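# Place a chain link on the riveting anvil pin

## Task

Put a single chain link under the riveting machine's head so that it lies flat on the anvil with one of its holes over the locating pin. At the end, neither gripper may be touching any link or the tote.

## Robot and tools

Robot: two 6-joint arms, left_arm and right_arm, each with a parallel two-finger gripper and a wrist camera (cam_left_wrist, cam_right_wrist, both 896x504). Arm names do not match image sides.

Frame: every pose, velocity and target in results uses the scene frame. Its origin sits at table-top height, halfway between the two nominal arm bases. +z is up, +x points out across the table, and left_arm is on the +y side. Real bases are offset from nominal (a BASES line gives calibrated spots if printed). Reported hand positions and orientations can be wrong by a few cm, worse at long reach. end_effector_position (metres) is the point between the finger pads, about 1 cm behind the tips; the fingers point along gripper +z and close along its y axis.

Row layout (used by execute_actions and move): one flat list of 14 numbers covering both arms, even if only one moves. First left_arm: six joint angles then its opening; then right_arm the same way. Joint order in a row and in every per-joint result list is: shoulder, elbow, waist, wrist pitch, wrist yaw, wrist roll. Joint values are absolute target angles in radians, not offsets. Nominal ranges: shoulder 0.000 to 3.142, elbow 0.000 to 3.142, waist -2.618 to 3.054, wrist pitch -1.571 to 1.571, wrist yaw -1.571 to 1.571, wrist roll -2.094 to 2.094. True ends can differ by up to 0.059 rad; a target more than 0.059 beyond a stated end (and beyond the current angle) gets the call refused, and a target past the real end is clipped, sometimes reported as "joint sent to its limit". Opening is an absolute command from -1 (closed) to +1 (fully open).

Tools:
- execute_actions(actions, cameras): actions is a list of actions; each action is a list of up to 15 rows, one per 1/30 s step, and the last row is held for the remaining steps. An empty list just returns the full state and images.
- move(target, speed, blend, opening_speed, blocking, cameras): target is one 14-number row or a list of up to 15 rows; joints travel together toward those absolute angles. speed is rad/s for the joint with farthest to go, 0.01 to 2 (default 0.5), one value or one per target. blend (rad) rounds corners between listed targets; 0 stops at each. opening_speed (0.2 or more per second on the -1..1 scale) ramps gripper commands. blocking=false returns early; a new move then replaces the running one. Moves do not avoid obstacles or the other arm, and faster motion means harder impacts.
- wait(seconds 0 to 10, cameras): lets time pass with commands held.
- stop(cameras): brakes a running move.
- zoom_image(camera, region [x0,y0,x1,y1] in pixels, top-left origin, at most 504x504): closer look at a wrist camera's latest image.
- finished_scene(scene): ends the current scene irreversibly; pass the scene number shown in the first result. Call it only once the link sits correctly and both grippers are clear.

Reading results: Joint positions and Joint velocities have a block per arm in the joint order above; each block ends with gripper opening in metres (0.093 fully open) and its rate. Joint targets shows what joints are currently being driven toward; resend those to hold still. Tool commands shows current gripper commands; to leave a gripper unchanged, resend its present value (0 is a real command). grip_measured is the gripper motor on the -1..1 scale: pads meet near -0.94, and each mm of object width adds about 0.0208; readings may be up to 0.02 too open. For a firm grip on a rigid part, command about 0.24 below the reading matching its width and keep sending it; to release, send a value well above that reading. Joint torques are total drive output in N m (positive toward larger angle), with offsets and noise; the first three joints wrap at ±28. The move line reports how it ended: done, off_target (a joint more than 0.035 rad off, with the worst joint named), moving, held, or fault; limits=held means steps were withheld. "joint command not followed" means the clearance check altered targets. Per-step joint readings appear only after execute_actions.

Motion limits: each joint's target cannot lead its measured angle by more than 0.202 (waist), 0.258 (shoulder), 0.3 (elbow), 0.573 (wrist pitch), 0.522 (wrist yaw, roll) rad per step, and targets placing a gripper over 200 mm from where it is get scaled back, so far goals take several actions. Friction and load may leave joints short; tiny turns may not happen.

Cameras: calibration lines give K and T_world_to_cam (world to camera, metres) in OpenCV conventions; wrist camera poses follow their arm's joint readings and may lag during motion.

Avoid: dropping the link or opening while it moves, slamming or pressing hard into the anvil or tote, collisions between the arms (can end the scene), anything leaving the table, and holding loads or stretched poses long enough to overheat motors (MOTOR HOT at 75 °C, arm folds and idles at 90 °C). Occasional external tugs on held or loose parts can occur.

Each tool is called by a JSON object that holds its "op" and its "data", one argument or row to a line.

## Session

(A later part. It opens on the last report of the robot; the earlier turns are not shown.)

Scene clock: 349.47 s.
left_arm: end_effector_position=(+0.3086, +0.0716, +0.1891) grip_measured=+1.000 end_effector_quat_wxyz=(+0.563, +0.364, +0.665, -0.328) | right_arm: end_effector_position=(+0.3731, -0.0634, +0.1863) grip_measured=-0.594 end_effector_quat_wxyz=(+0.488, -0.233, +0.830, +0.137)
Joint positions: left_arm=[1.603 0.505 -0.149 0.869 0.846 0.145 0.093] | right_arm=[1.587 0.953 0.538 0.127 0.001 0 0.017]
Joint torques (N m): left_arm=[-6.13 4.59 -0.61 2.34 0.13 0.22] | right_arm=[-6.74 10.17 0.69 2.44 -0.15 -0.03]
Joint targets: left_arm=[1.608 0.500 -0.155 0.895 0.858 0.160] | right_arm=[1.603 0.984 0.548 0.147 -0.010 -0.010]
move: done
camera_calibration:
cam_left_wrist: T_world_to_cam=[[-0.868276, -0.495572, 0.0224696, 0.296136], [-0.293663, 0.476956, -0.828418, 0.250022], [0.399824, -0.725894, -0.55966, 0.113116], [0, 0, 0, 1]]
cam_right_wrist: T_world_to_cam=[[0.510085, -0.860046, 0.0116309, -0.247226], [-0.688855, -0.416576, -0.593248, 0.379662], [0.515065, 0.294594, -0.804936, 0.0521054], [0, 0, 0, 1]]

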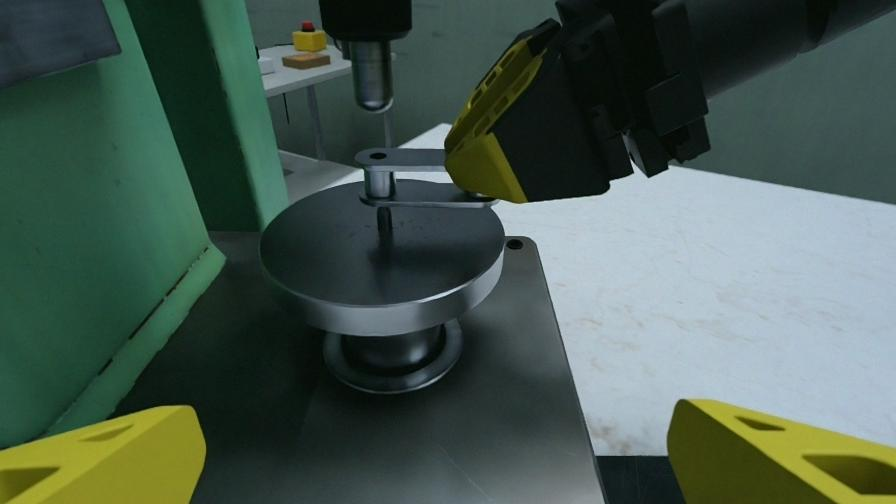

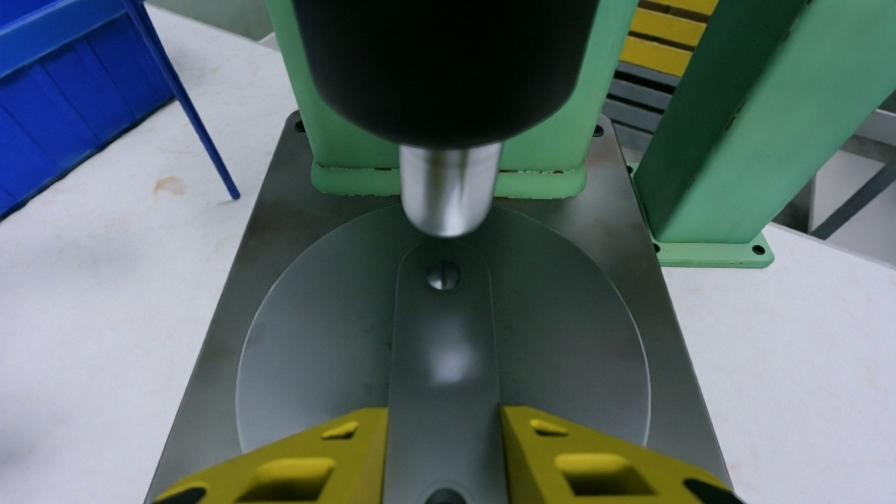

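{"op": "zoom_image", "data": {
  "camera": "cam_left_wrist",
  "region": [250, 190, 330, 310]
}}

{"op": "zoom_image", "data": {
  "camera": "cam_left_wrist",
  "region": [440, 190, 520, 310]
}}

{"op": "zoom_image", "data": {
  "camera": "cam_left_wrist",
  "region": [300, 0, 460, 120]
}}

Scaled by 4.200 from the camera's 896x504 image, which has a finer 1280x720 frame.

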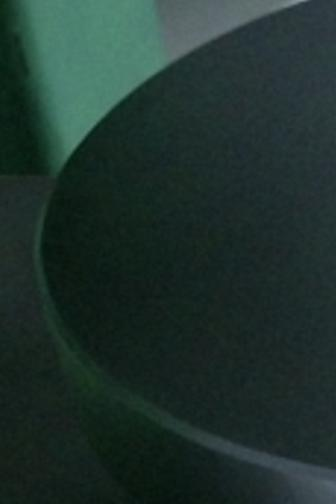

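Scaled by 4.200 from the camera's 896x504 image, which has a finer 1280x720 frame.

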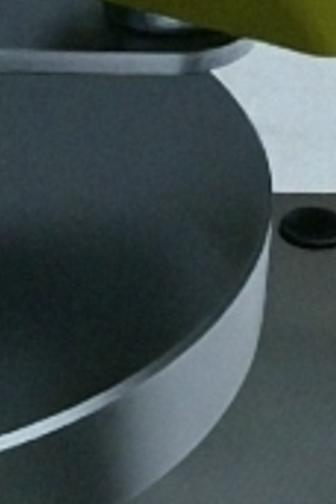

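Scaled by 3.150 from the camera's 896x504 image, which has a finer 1280x720 frame.

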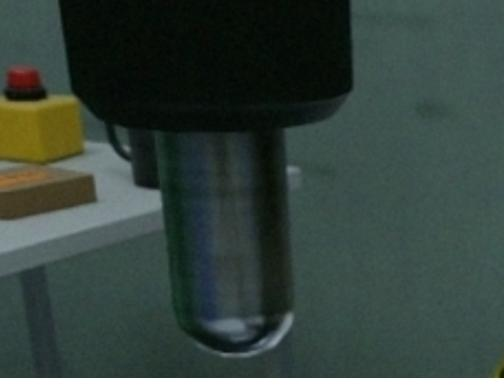

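{"op": "move", "data": {
  "target": [1.608, 0.500, -0.155, 0.895, 0.858, 0.16, 1.0, 1.6035, 0.930, 0.548, 0.1595, -0.010, -0.010, -0.85],
  "speed": 0.08
}}

{"op": "zoom_image", "data": {
  "camera": "cam_left_wrist",
  "region": [345, 135, 435, 245]
}}

{"op": "zoom_image", "data": {
  "camera": "cam_right_wrist",
  "region": [390, 120, 510, 300]
}}

Scene clock: 397.13 s.
left_arm: end_effector_position=(+0.3086, +0.0716, +0.1891) grip_measured=+1.000 end_effector_quat_wxyz=(+0.563, +0.364, +0.665, -0.328) | right_arm: end_effector_position=(+0.3719, -0.0641, +0.1830) grip_measured=-0.594 end_effector_quat_wxyz=(+0.488, -0.233, +0.830, +0.137)
Joint positions: left_arm=[1.603 0.505 -0.149 0.869 0.846 0.145 0.093] | right_arm=[1.587 0.939 0.538 0.14 0.001 0 0.017]
Joint torques (N m): left_arm=[-6.16 4.59 -0.59 2.34 0.13 0.22] | right_arm=[-6.67 6.67 0.68 2.43 -0.15 -0.02]
Joint targets: left_arm=[1.608 0.500 -0.155 0.895 0.858 0.160] | right_arm=[1.603 0.930 0.548 0.159 -0.010 -0.010]
move: done
camera_calibration:
cam_left_wrist: T_world_to_cam=[[-0.868276, -0.495572, 0.0224696, 0.296136], [-0.293663, 0.476956, -0.828418, 0.250022], [0.399824, -0.725894, -0.55966, 0.113116], [0, 0, 0, 1]]
cam_right_wrist: T_world_to_cam=[[0.510092, -0.860041, 0.0116409, -0.24721], [-0.689241, -0.416812, -0.592633, 0.37653], [0.514541, 0.294274, -0.805388, 0.0505201], [0, 0, 0, 1]]

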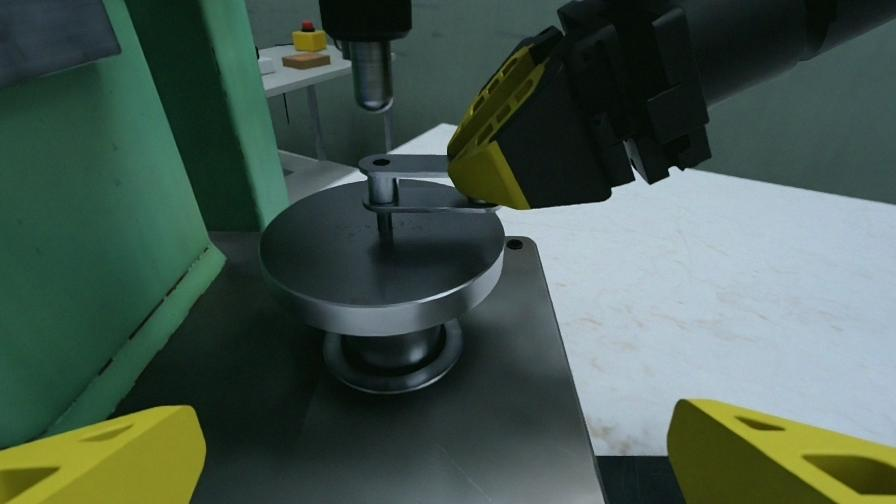

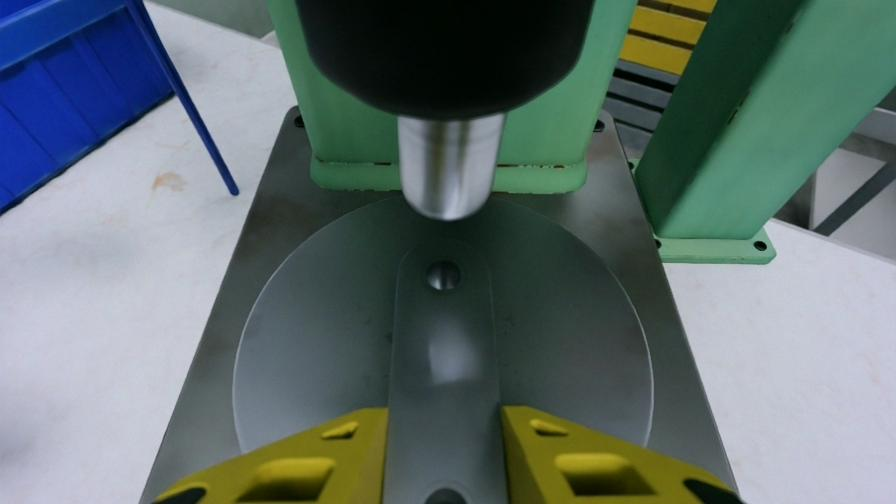

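Scaled by 4.582 from the camera's 896x504 image, which has a finer 1280x720 frame.

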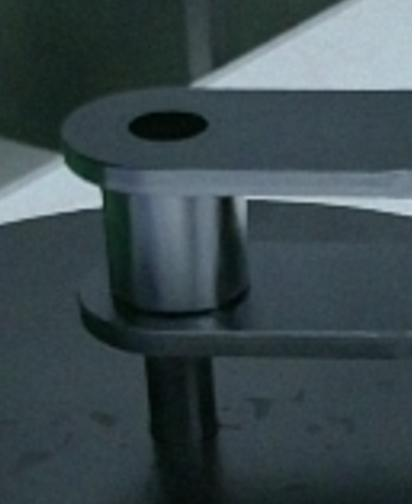

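Scaled by 2.800 from the camera's 896x504 image, which has a finer 1280x720 frame.

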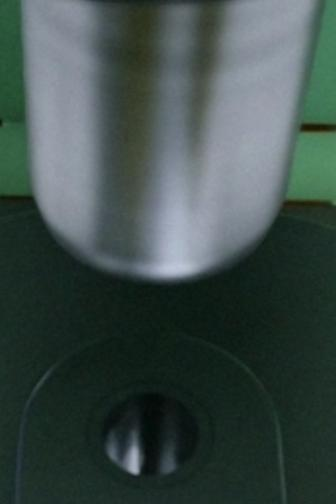

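{"op": "move", "data": {
  "target": [1.608, 0.500, -0.155, 0.895, 0.858, 0.16, 1.0, 1.610, 0.9205, 0.548, 0.1755, -0.010, -0.010, -0.85],
  "speed": 0.05
}}

{"op": "zoom_image", "data": {
  "camera": "cam_left_wrist",
  "region": [345, 135, 435, 245]
}}

{"op": "zoom_image", "data": {
  "camera": "cam_right_wrist",
  "region": [390, 200, 500, 320]
}}

Scene clock: 407.03 s.
left_arm: end_effector_position=(+0.3086, +0.0716, +0.1891) grip_measured=+1.000 end_effector_quat_wxyz=(+0.563, +0.364, +0.665, -0.328) | right_arm: end_effector_position=(+0.3719, -0.0641, +0.1788) grip_measured=-0.594 end_effector_quat_wxyz=(+0.487, -0.233, +0.830, +0.137)
Joint positions: left_arm=[1.603 0.505 -0.149 0.869 0.846 0.145 0.093] | right_arm=[1.594 0.93 0.538 0.155 0.001 0 0.017]
Joint torques (N m): left_arm=[-6.17 4.56 -0.62 2.34 0.13 0.22] | right_arm=[-6.76 6.6 0.69 2.4 -0.15 -0.03]
Joint targets: left_arm=[1.608 0.500 -0.155 0.895 0.858 0.160] | right_arm=[1.610 0.920 0.548 0.176 -0.010 -0.010]
move: done
camera_calibration:
cam_left_wrist: T_world_to_cam=[[-0.868276, -0.495572, 0.0224696, 0.296136], [-0.293663, 0.476956, -0.828418, 0.250022], [0.399824, -0.725894, -0.55966, 0.113116], [0, 0, 0, 1]]
cam_right_wrist: T_world_to_cam=[[0.510107, -0.860032, 0.0116608, -0.24717], [-0.690012, -0.417283, -0.591403, 0.374159], [0.513492, 0.293633, -0.806292, 0.0476554], [0, 0, 0, 1]]

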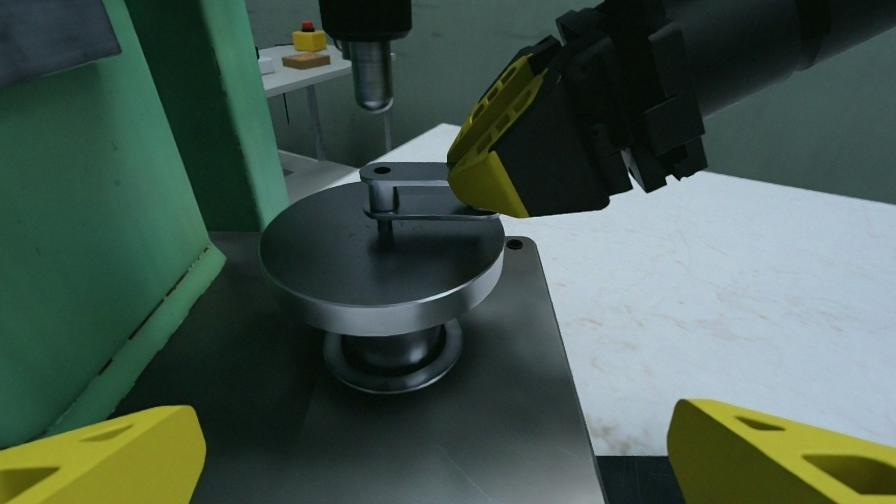

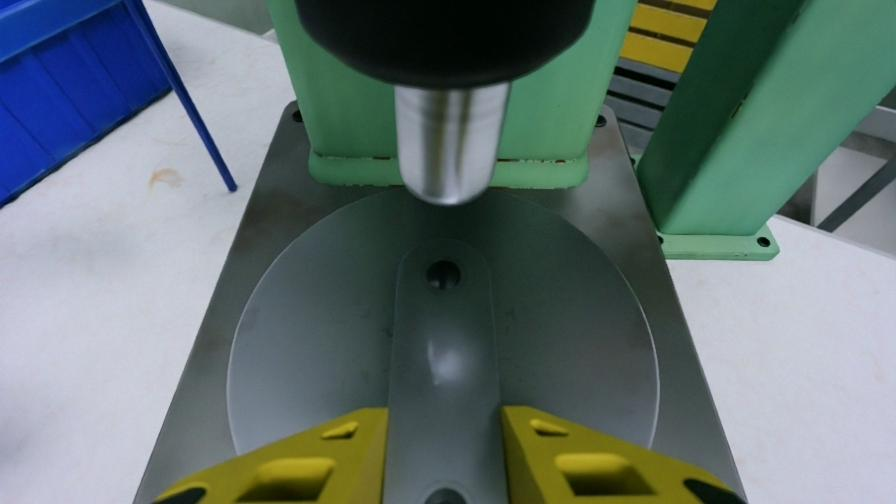

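Scaled by 4.582 from the camera's 896x504 image, which has a finer 1280x720 frame.

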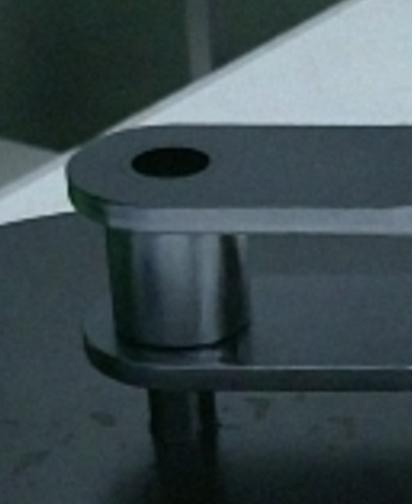

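Scaled by 4.200 from the camera's 896x504 image, which has a finer 1280x720 frame.

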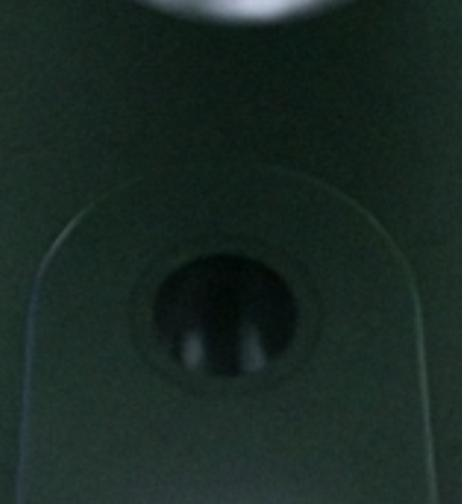

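{"op": "move", "data": {
  "target": [1.608, 0.500, -0.155, 0.895, 0.858, 0.16, 1.0, 1.6175, 0.908, 0.548, 0.1955, -0.010, -0.010, -0.85],
  "speed": 0.05
}}

{"op": "zoom_image", "data": {
  "camera": "cam_left_wrist",
  "region": [345, 135, 435, 245]
}}

{"op": "zoom_image", "data": {
  "camera": "cam_right_wrist",
  "region": [390, 200, 500, 320]
}}

Scene clock: 413.00 s.
left_arm: end_effector_position=(+0.3086, +0.0716, +0.1892) grip_measured=+1.000 end_effector_quat_wxyz=(+0.563, +0.364, +0.665, -0.328) | right_arm: end_effector_position=(+0.3723, -0.0639, +0.1761) grip_measured=-0.594 end_effector_quat_wxyz=(+0.490, -0.233, +0.829, +0.137)
Joint positions: left_arm=[1.603 0.505 -0.149 0.869 0.846 0.145 0.093] | right_arm=[1.6 0.919 0.538 0.178 0.001 0 0.017]
Joint torques (N m): left_arm=[-6.15 4.57 -0.61 2.35 0.13 0.22] | right_arm=[-6.65 6.48 0.69 2.45 -0.15 -0.03]
Joint targets: left_arm=[1.608 0.500 -0.155 0.895 0.858 0.160] | right_arm=[1.618 0.908 0.548 0.195 -0.010 -0.010]
move: done
camera_calibration:
cam_left_wrist: T_world_to_cam=[[-0.868284, -0.495571, 0.022175, 0.296205], [-0.293351, 0.476902, -0.828559, 0.25002], [0.400034, -0.72593, -0.559463, 0.113047], [0, 0, 0, 1]]
cam_right_wrist: T_world_to_cam=[[0.510051, -0.860066, 0.0115861, -0.2471], [-0.687113, -0.415512, -0.596008, 0.372748], [0.51742, 0.296033, -0.802895, 0.0432454], [0, 0, 0, 1]]

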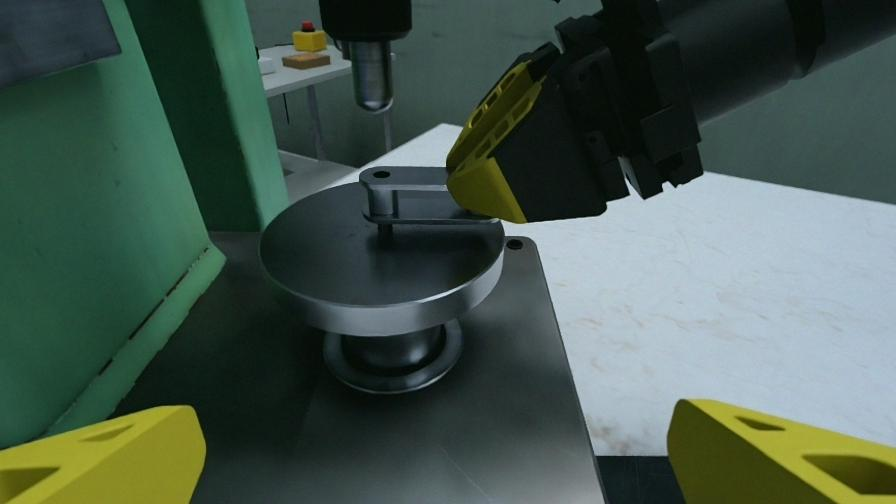

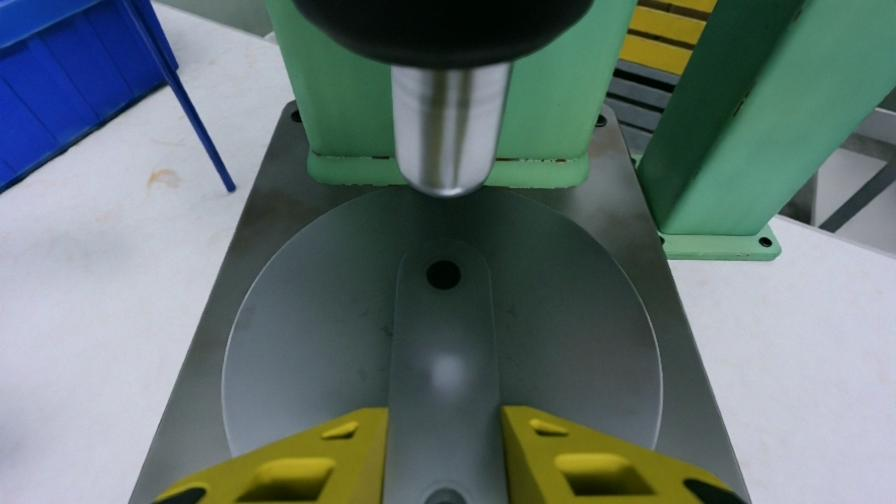

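Scaled by 4.582 from the camera's 896x504 image, which has a finer 1280x720 frame.

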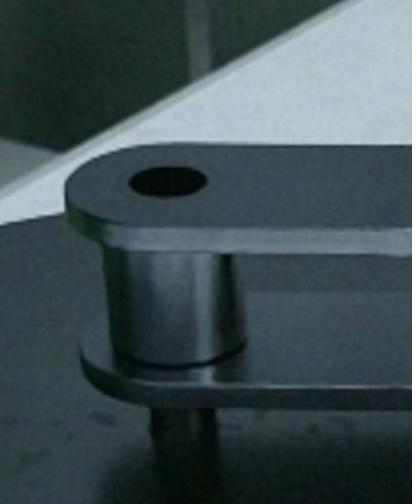

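Scaled by 4.200 from the camera's 896x504 image, which has a finer 1280x720 frame.

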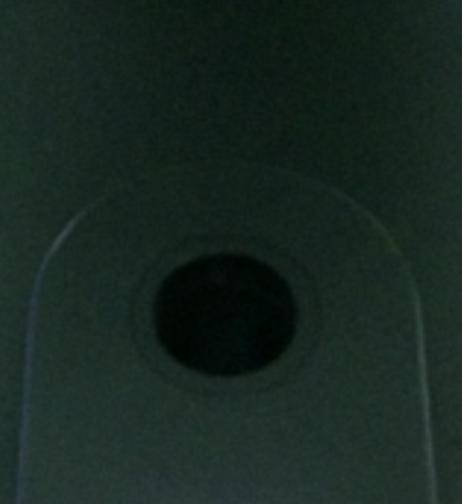

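{"op": "move", "data": {
  "target": [1.608, 0.500, -0.155, 0.895, 0.858, 0.16, 1.0, 1.6235, 0.9022, 0.548, 0.2035, -0.010, -0.010, -0.85],
  "speed": 0.04
}}

{"op": "zoom_image", "data": {
  "camera": "cam_left_wrist",
  "region": [345, 135, 435, 245]
}}

{"op": "zoom_image", "data": {
  "camera": "cam_right_wrist",
  "region": [400, 230, 490, 320]
}}

Scene clock: 437.83 s.
left_arm: end_effector_position=(+0.3086, +0.0716, +0.1892) grip_measured=+1.000 end_effector_quat_wxyz=(+0.563, +0.364, +0.665, -0.328) | right_arm: end_effector_position=(+0.3724, -0.0638, +0.1728) grip_measured=-0.594 end_effector_quat_wxyz=(+0.489, -0.233, +0.829, +0.137)
Joint positions: left_arm=[1.603 0.505 -0.149 0.869 0.846 0.145 0.093] | right_arm=[1.607 0.913 0.538 0.188 0.001 0 0.017]
Joint torques (N m): left_arm=[-6.15 4.57 -0.59 2.35 0.12 0.22] | right_arm=[-6.74 6.43 0.69 2.4 -0.15 -0.03]
Joint targets: left_arm=[1.608 0.500 -0.155 0.895 0.858 0.160] | right_arm=[1.623 0.902 0.548 0.204 -0.010 -0.010]
move: done
camera_calibration:
cam_left_wrist: T_world_to_cam=[[-0.868284, -0.495571, 0.022175, 0.296205], [-0.293351, 0.476902, -0.828559, 0.25002], [0.400034, -0.72593, -0.559463, 0.113047], [0, 0, 0, 1]]
cam_right_wrist: T_world_to_cam=[[0.510073, -0.860053, 0.011616, -0.247072], [-0.688275, -0.416222, -0.594168, 0.370929], [0.515851, 0.295074, -0.804257, 0.0412741], [0, 0, 0, 1]]

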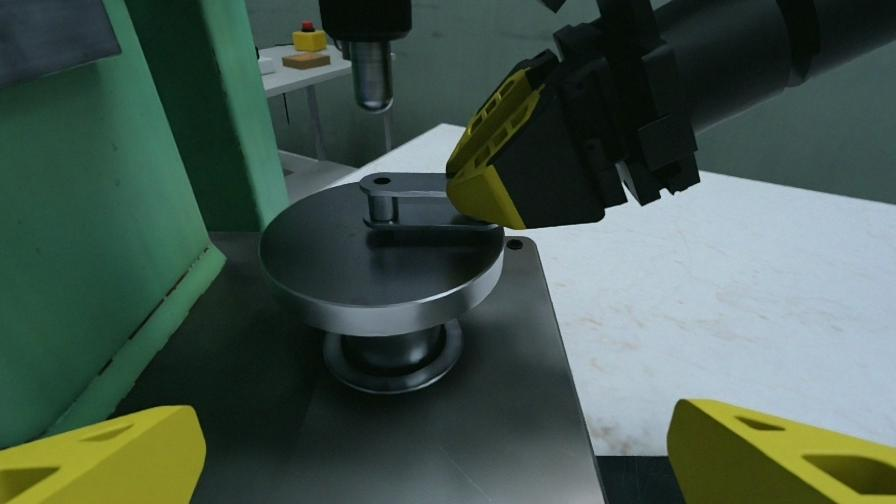

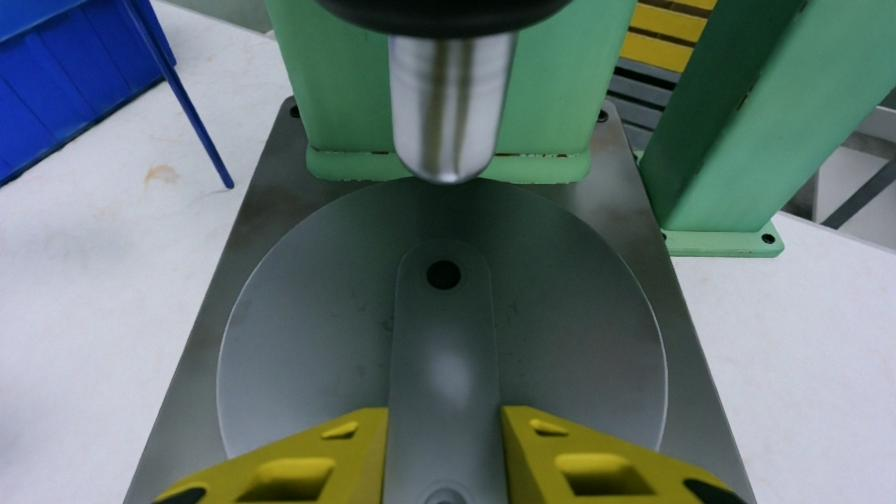

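Scaled by 4.582 from the camera's 896x504 image, which has a finer 1280x720 frame.

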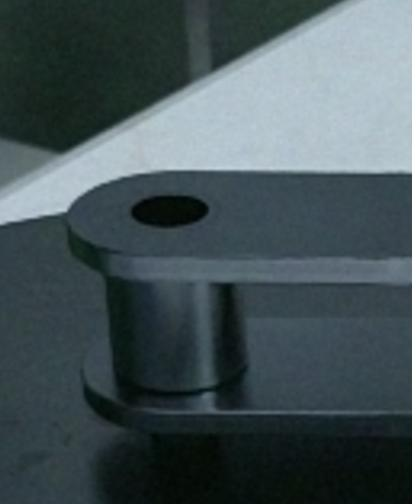

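Scaled by 5.600 from the camera's 896x504 image, which has a finer 1280x720 frame.

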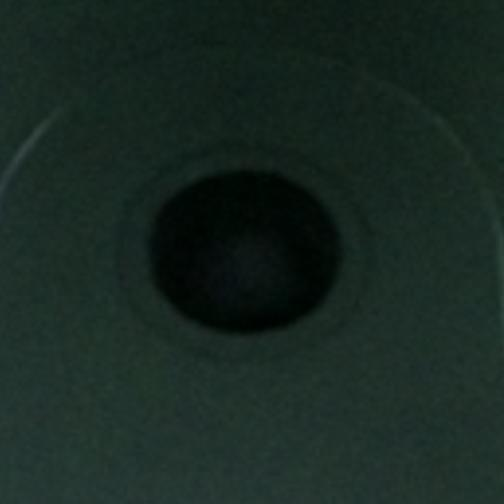

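{"op": "move", "data": {
  "target": [1.608, 0.500, -0.155, 0.895, 0.858, 0.16, 1.0, 1.6275, 0.896, 0.548, 0.213, -0.010, -0.010, -0.85],
  "speed": 0.04
}}

{"op": "zoom_image", "data": {
  "camera": "cam_left_wrist",
  "region": [345, 135, 435, 245]
}}

{"op": "zoom_image", "data": {
  "camera": "cam_right_wrist",
  "region": [400, 230, 490, 320]
}}

Scene clock: 442.83 s.
left_arm: end_effector_position=(+0.3086, +0.0716, +0.1892) grip_measured=+1.000 end_effector_quat_wxyz=(+0.563, +0.364, +0.665, -0.328) | right_arm: end_effector_position=(+0.3723, -0.0639, +0.1724) grip_measured=-0.594 end_effector_quat_wxyz=(+0.491, -0.233, +0.828, +0.138)
Joint positions: left_arm=[1.603 0.505 -0.149 0.869 0.846 0.145 0.093] | right_arm=[1.607 0.907 0.538 0.198 0.001 0 0.017]
Joint torques (N m): left_arm=[-6.17 4.56 -0.59 2.35 0.13 0.22] | right_arm=[-6.37 6.35 0.7 2.37 -0.15 -0.03]
Joint targets: left_arm=[1.608 0.500 -0.155 0.895 0.858 0.160] | right_arm=[1.627 0.896 0.548 0.213 -0.010 -0.010]
move: done
camera_calibration:
cam_left_wrist: T_world_to_cam=[[-0.868284, -0.495571, 0.022175, 0.296205], [-0.293351, 0.476902, -0.828559, 0.25002], [0.400034, -0.72593, -0.559463, 0.113047], [0, 0, 0, 1]]
cam_right_wrist: T_world_to_cam=[[0.510028, -0.86008, 0.0115561, -0.247045], [-0.685947, -0.4148, -0.597844, 0.370513], [0.518987, 0.29699, -0.801529, 0.0395577], [0, 0, 0, 1]]

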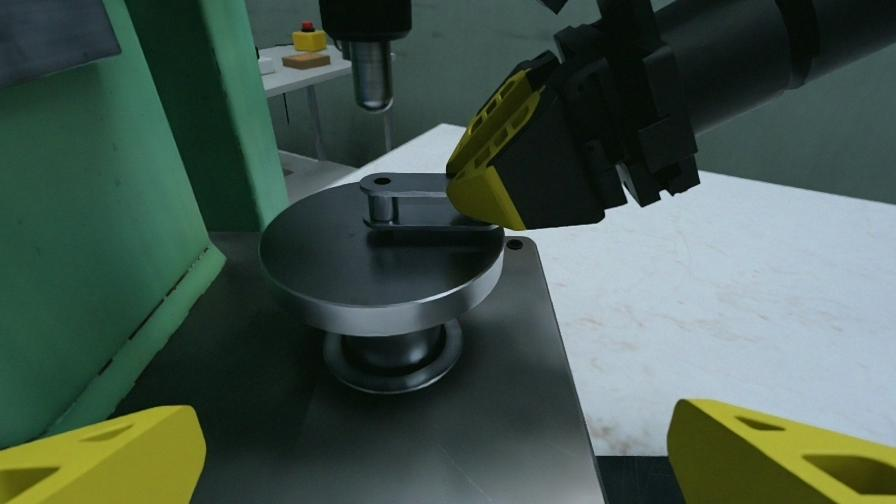

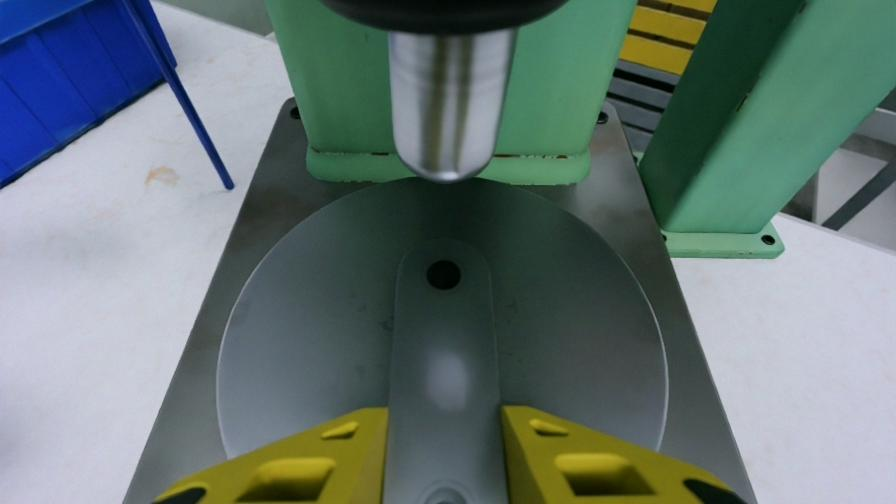

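Scaled by 4.582 from the camera's 896x504 image, which has a finer 1280x720 frame.

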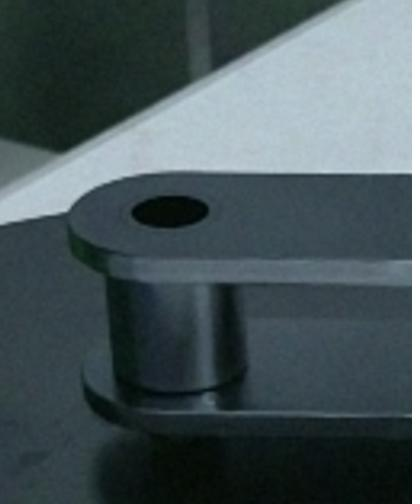

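Scaled by 5.600 from the camera's 896x504 image, which has a finer 1280x720 frame.

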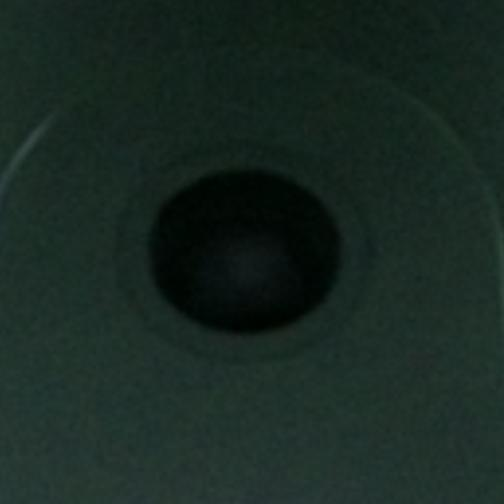

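{"op": "zoom_image", "data": {
  "camera": "cam_left_wrist",
  "region": [350, 195, 420, 250]
}}

{"op": "zoom_image", "data": {
  "camera": "cam_left_wrist",
  "region": [400, 195, 540, 270]
}}

Scaled by 7.200 from the camera's 896x504 image, which has a finer 1280x720 frame.

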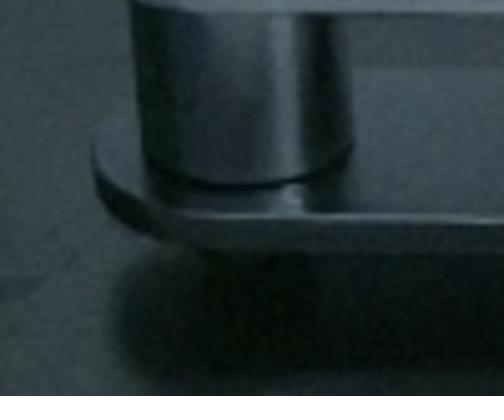

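Scaled by 3.600 from the camera's 896x504 image, which has a finer 1280x720 frame.

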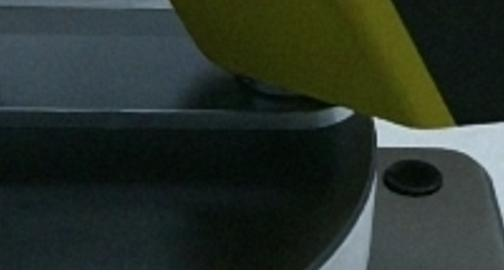

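{"op": "move", "data": {
  "target": [1.608, 0.500, -0.155, 0.895, 0.858, 0.16, 1.0, 1.6335, 0.891, 0.541, 0.2175, -0.010, -0.010, -0.85],
  "speed": 0.04
}}

{"op": "zoom_image", "data": {
  "camera": "cam_left_wrist",
  "region": [345, 135, 435, 245]
}}

{"op": "zoom_image", "data": {
  "camera": "cam_right_wrist",
  "region": [400, 230, 490, 320]
}}

Scene clock: 490.90 s.
left_arm: end_effector_position=(+0.3086, +0.0716, +0.1892) grip_measured=+1.000 end_effector_quat_wxyz=(+0.563, +0.364, +0.665, -0.328) | right_arm: end_effector_position=(+0.3724, -0.0638, +0.1685) grip_measured=-0.594 end_effector_quat_wxyz=(+0.489, -0.233, +0.830, +0.137)
Joint positions: left_arm=[1.603 0.505 -0.149 0.869 0.846 0.145 0.093] | right_arm=[1.615 0.903 0.538 0.206 0.001 0 0.017]
Joint torques (N m): left_arm=[-6.17 4.57 -0.59 2.35 0.13 0.22] | right_arm=[-6.6 6.24 0.05 2.39 -0.15 -0.03]
Joint targets: left_arm=[1.608 0.500 -0.155 0.895 0.858 0.160] | right_arm=[1.633 0.891 0.541 0.218 -0.010 -0.010]
move: done
camera_calibration:
cam_left_wrist: T_world_to_cam=[[-0.868284, -0.495571, 0.022175, 0.296205], [-0.293351, 0.476902, -0.828559, 0.25002], [0.400034, -0.72593, -0.559463, 0.113047], [0, 0, 0, 1]]
cam_right_wrist: T_world_to_cam=[[0.510077, -0.86005, 0.011621, -0.247024], [-0.688469, -0.41634, -0.593862, 0.368393], [0.515589, 0.294914, -0.804483, 0.0379381], [0, 0, 0, 1]]

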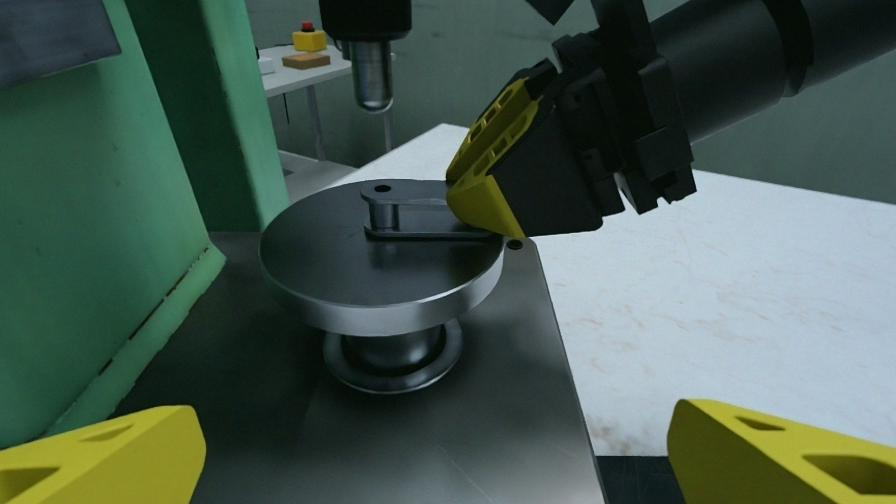

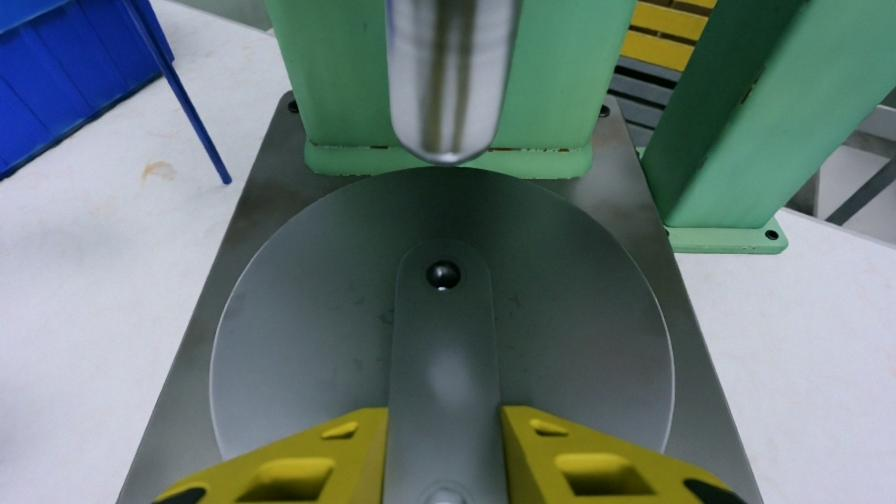

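Scaled by 4.582 from the camera's 896x504 image, which has a finer 1280x720 frame.

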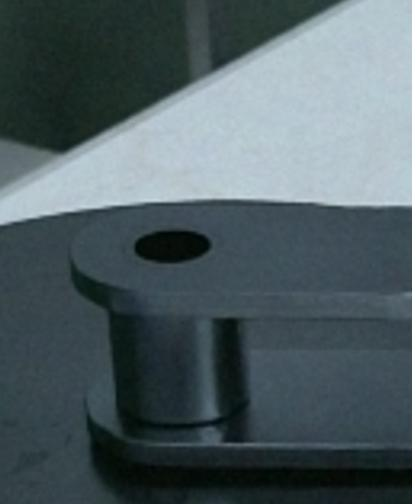

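Scaled by 5.600 from the camera's 896x504 image, which has a finer 1280x720 frame.

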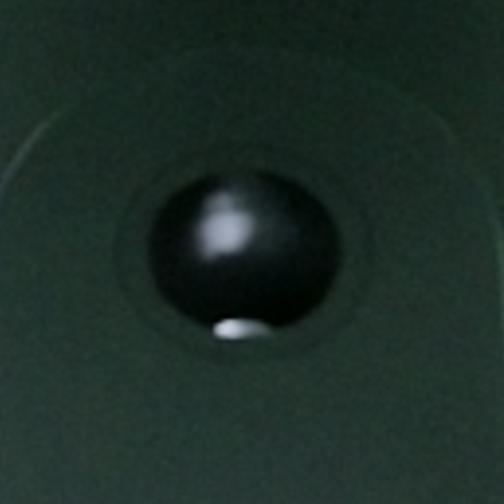

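{"op": "move", "data": {
  "target": [1.608, 0.500, -0.155, 0.895, 0.858, 0.16, 1.0, 1.638, 0.888, 0.541, 0.2215, -0.010, -0.010, -0.85],
  "speed": 0.04
}}

{"op": "zoom_image", "data": {
  "camera": "cam_left_wrist",
  "region": [345, 135, 435, 245]
}}

{"op": "zoom_image", "data": {
  "camera": "cam_right_wrist",
  "region": [400, 230, 490, 320]
}}

Scene clock: 495.20 s.
left_arm: end_effector_position=(+0.3086, +0.0716, +0.1892) grip_measured=+1.000 end_effector_quat_wxyz=(+0.563, +0.364, +0.665, -0.328) | right_arm: end_effector_position=(+0.3726, -0.0637, +0.1676) grip_measured=-0.594 end_effector_quat_wxyz=(+0.489, -0.233, +0.829, +0.137)
Joint positions: left_arm=[1.603 0.505 -0.149 0.869 0.846 0.145 0.093] | right_arm=[1.618 0.901 0.538 0.212 0.001 0 0.017]
Joint torques (N m): left_arm=[-6.16 4.57 -0.61 2.34 0.13 0.22] | right_arm=[-6.43 6.22 0.03 2.33 -0.15 -0.03]
Joint targets: left_arm=[1.608 0.500 -0.155 0.895 0.858 0.160] | right_arm=[1.638 0.888 0.541 0.222 -0.010 -0.010]
move: done
camera_calibration:
cam_left_wrist: T_world_to_cam=[[-0.868284, -0.495571, 0.022175, 0.296205], [-0.293351, 0.476902, -0.828559, 0.25002], [0.400034, -0.72593, -0.559463, 0.113047], [0, 0, 0, 1]]
cam_right_wrist: T_world_to_cam=[[0.510222, -0.85996, 0.0119398, -0.247112], [-0.687708, -0.416282, -0.594783, 0.367947], [0.51646, 0.29526, -0.803798, 0.0366365], [0, 0, 0, 1]]

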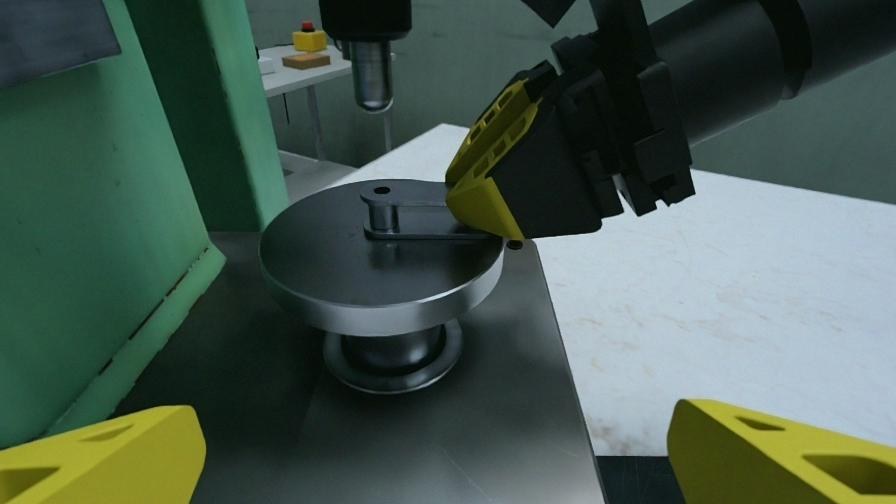

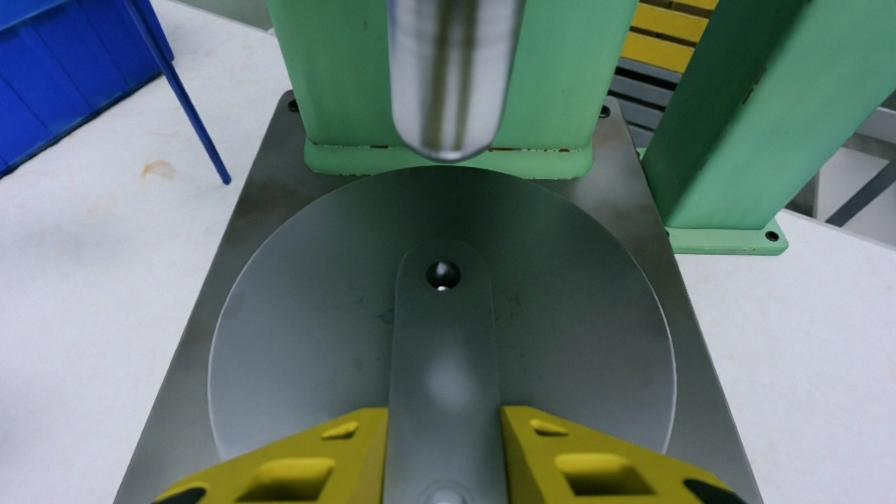

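Scaled by 4.582 from the camera's 896x504 image, which has a finer 1280x720 frame.

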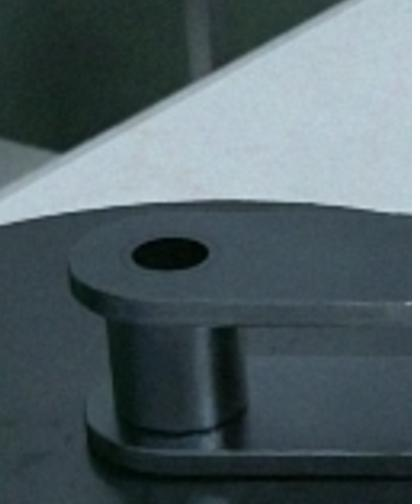

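Scaled by 5.600 from the camera's 896x504 image, which has a finer 1280x720 frame.

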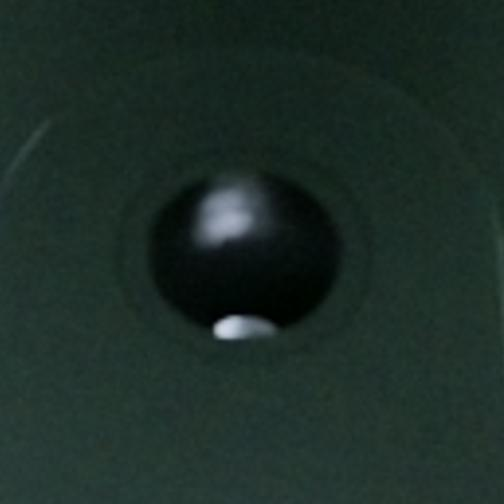

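{"op": "move", "data": {
  "target": [1.608, 0.500, -0.155, 0.895, 0.858, 0.16, 1.0, 1.642, 0.886, 0.541, 0.222, -0.010, -0.010, -0.85],
  "speed": 0.04
}}

{"op": "zoom_image", "data": {
  "camera": "cam_left_wrist",
  "region": [345, 135, 435, 245]
}}

{"op": "zoom_image", "data": {
  "camera": "cam_left_wrist",
  "region": [350, 205, 510, 255]
}}

Scene clock: 499.97 s.
left_arm: end_effector_position=(+0.3086, +0.0716, +0.1892) grip_measured=+1.000 end_effector_quat_wxyz=(+0.563, +0.364, +0.665, -0.328) | right_arm: end_effector_position=(+0.3726, -0.0637, +0.1676) grip_measured=-0.594 end_effector_quat_wxyz=(+0.489, -0.233, +0.829, +0.137)
Joint positions: left_arm=[1.603 0.505 -0.149 0.869 0.846 0.145 0.093] | right_arm=[1.618 0.901 0.538 0.212 0.001 0 0.017]
Joint torques (N m): left_arm=[-6.16 4.59 -0.61 2.34 0.12 0.22] | right_arm=[-6.08 6.05 0.01 2.35 -0.15 -0.03]
Joint targets: left_arm=[1.608 0.500 -0.155 0.895 0.858 0.160] | right_arm=[1.642 0.886 0.541 0.222 -0.010 -0.010]
move: done
camera_calibration:
cam_left_wrist: T_world_to_cam=[[-0.868284, -0.495571, 0.022175, 0.296205], [-0.293351, 0.476902, -0.828559, 0.25002], [0.400034, -0.72593, -0.559463, 0.113047], [0, 0, 0, 1]]
cam_right_wrist: T_world_to_cam=[[0.510222, -0.85996, 0.0119398, -0.247112], [-0.687708, -0.416282, -0.594783, 0.367947], [0.51646, 0.29526, -0.803798, 0.0366365], [0, 0, 0, 1]]

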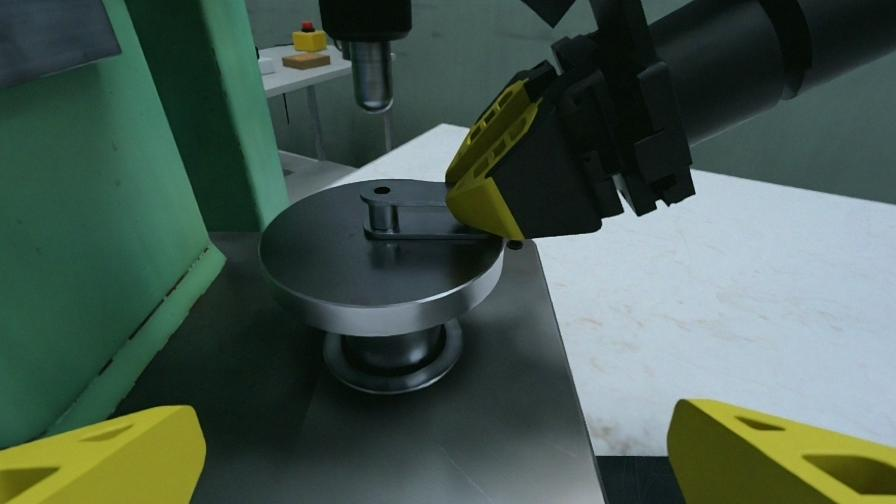

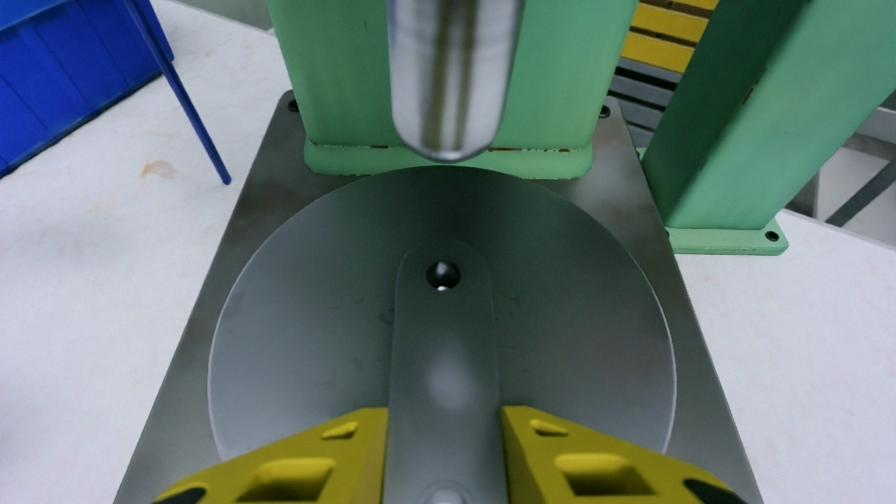

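Scaled by 4.582 from the camera's 896x504 image, which has a finer 1280x720 frame.

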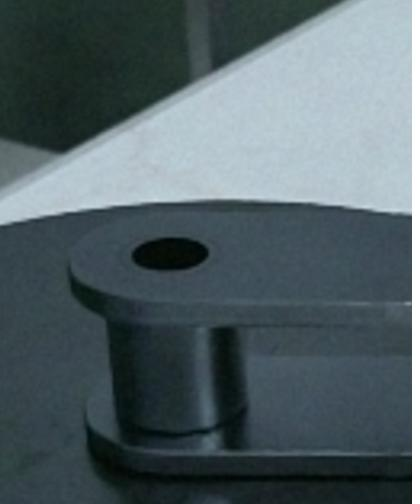

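Scaled by 3.150 from the camera's 896x504 image, which has a finer 1280x720 frame.

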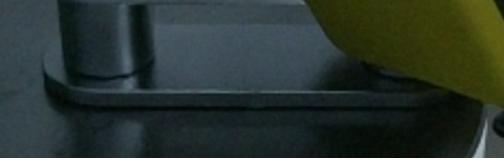

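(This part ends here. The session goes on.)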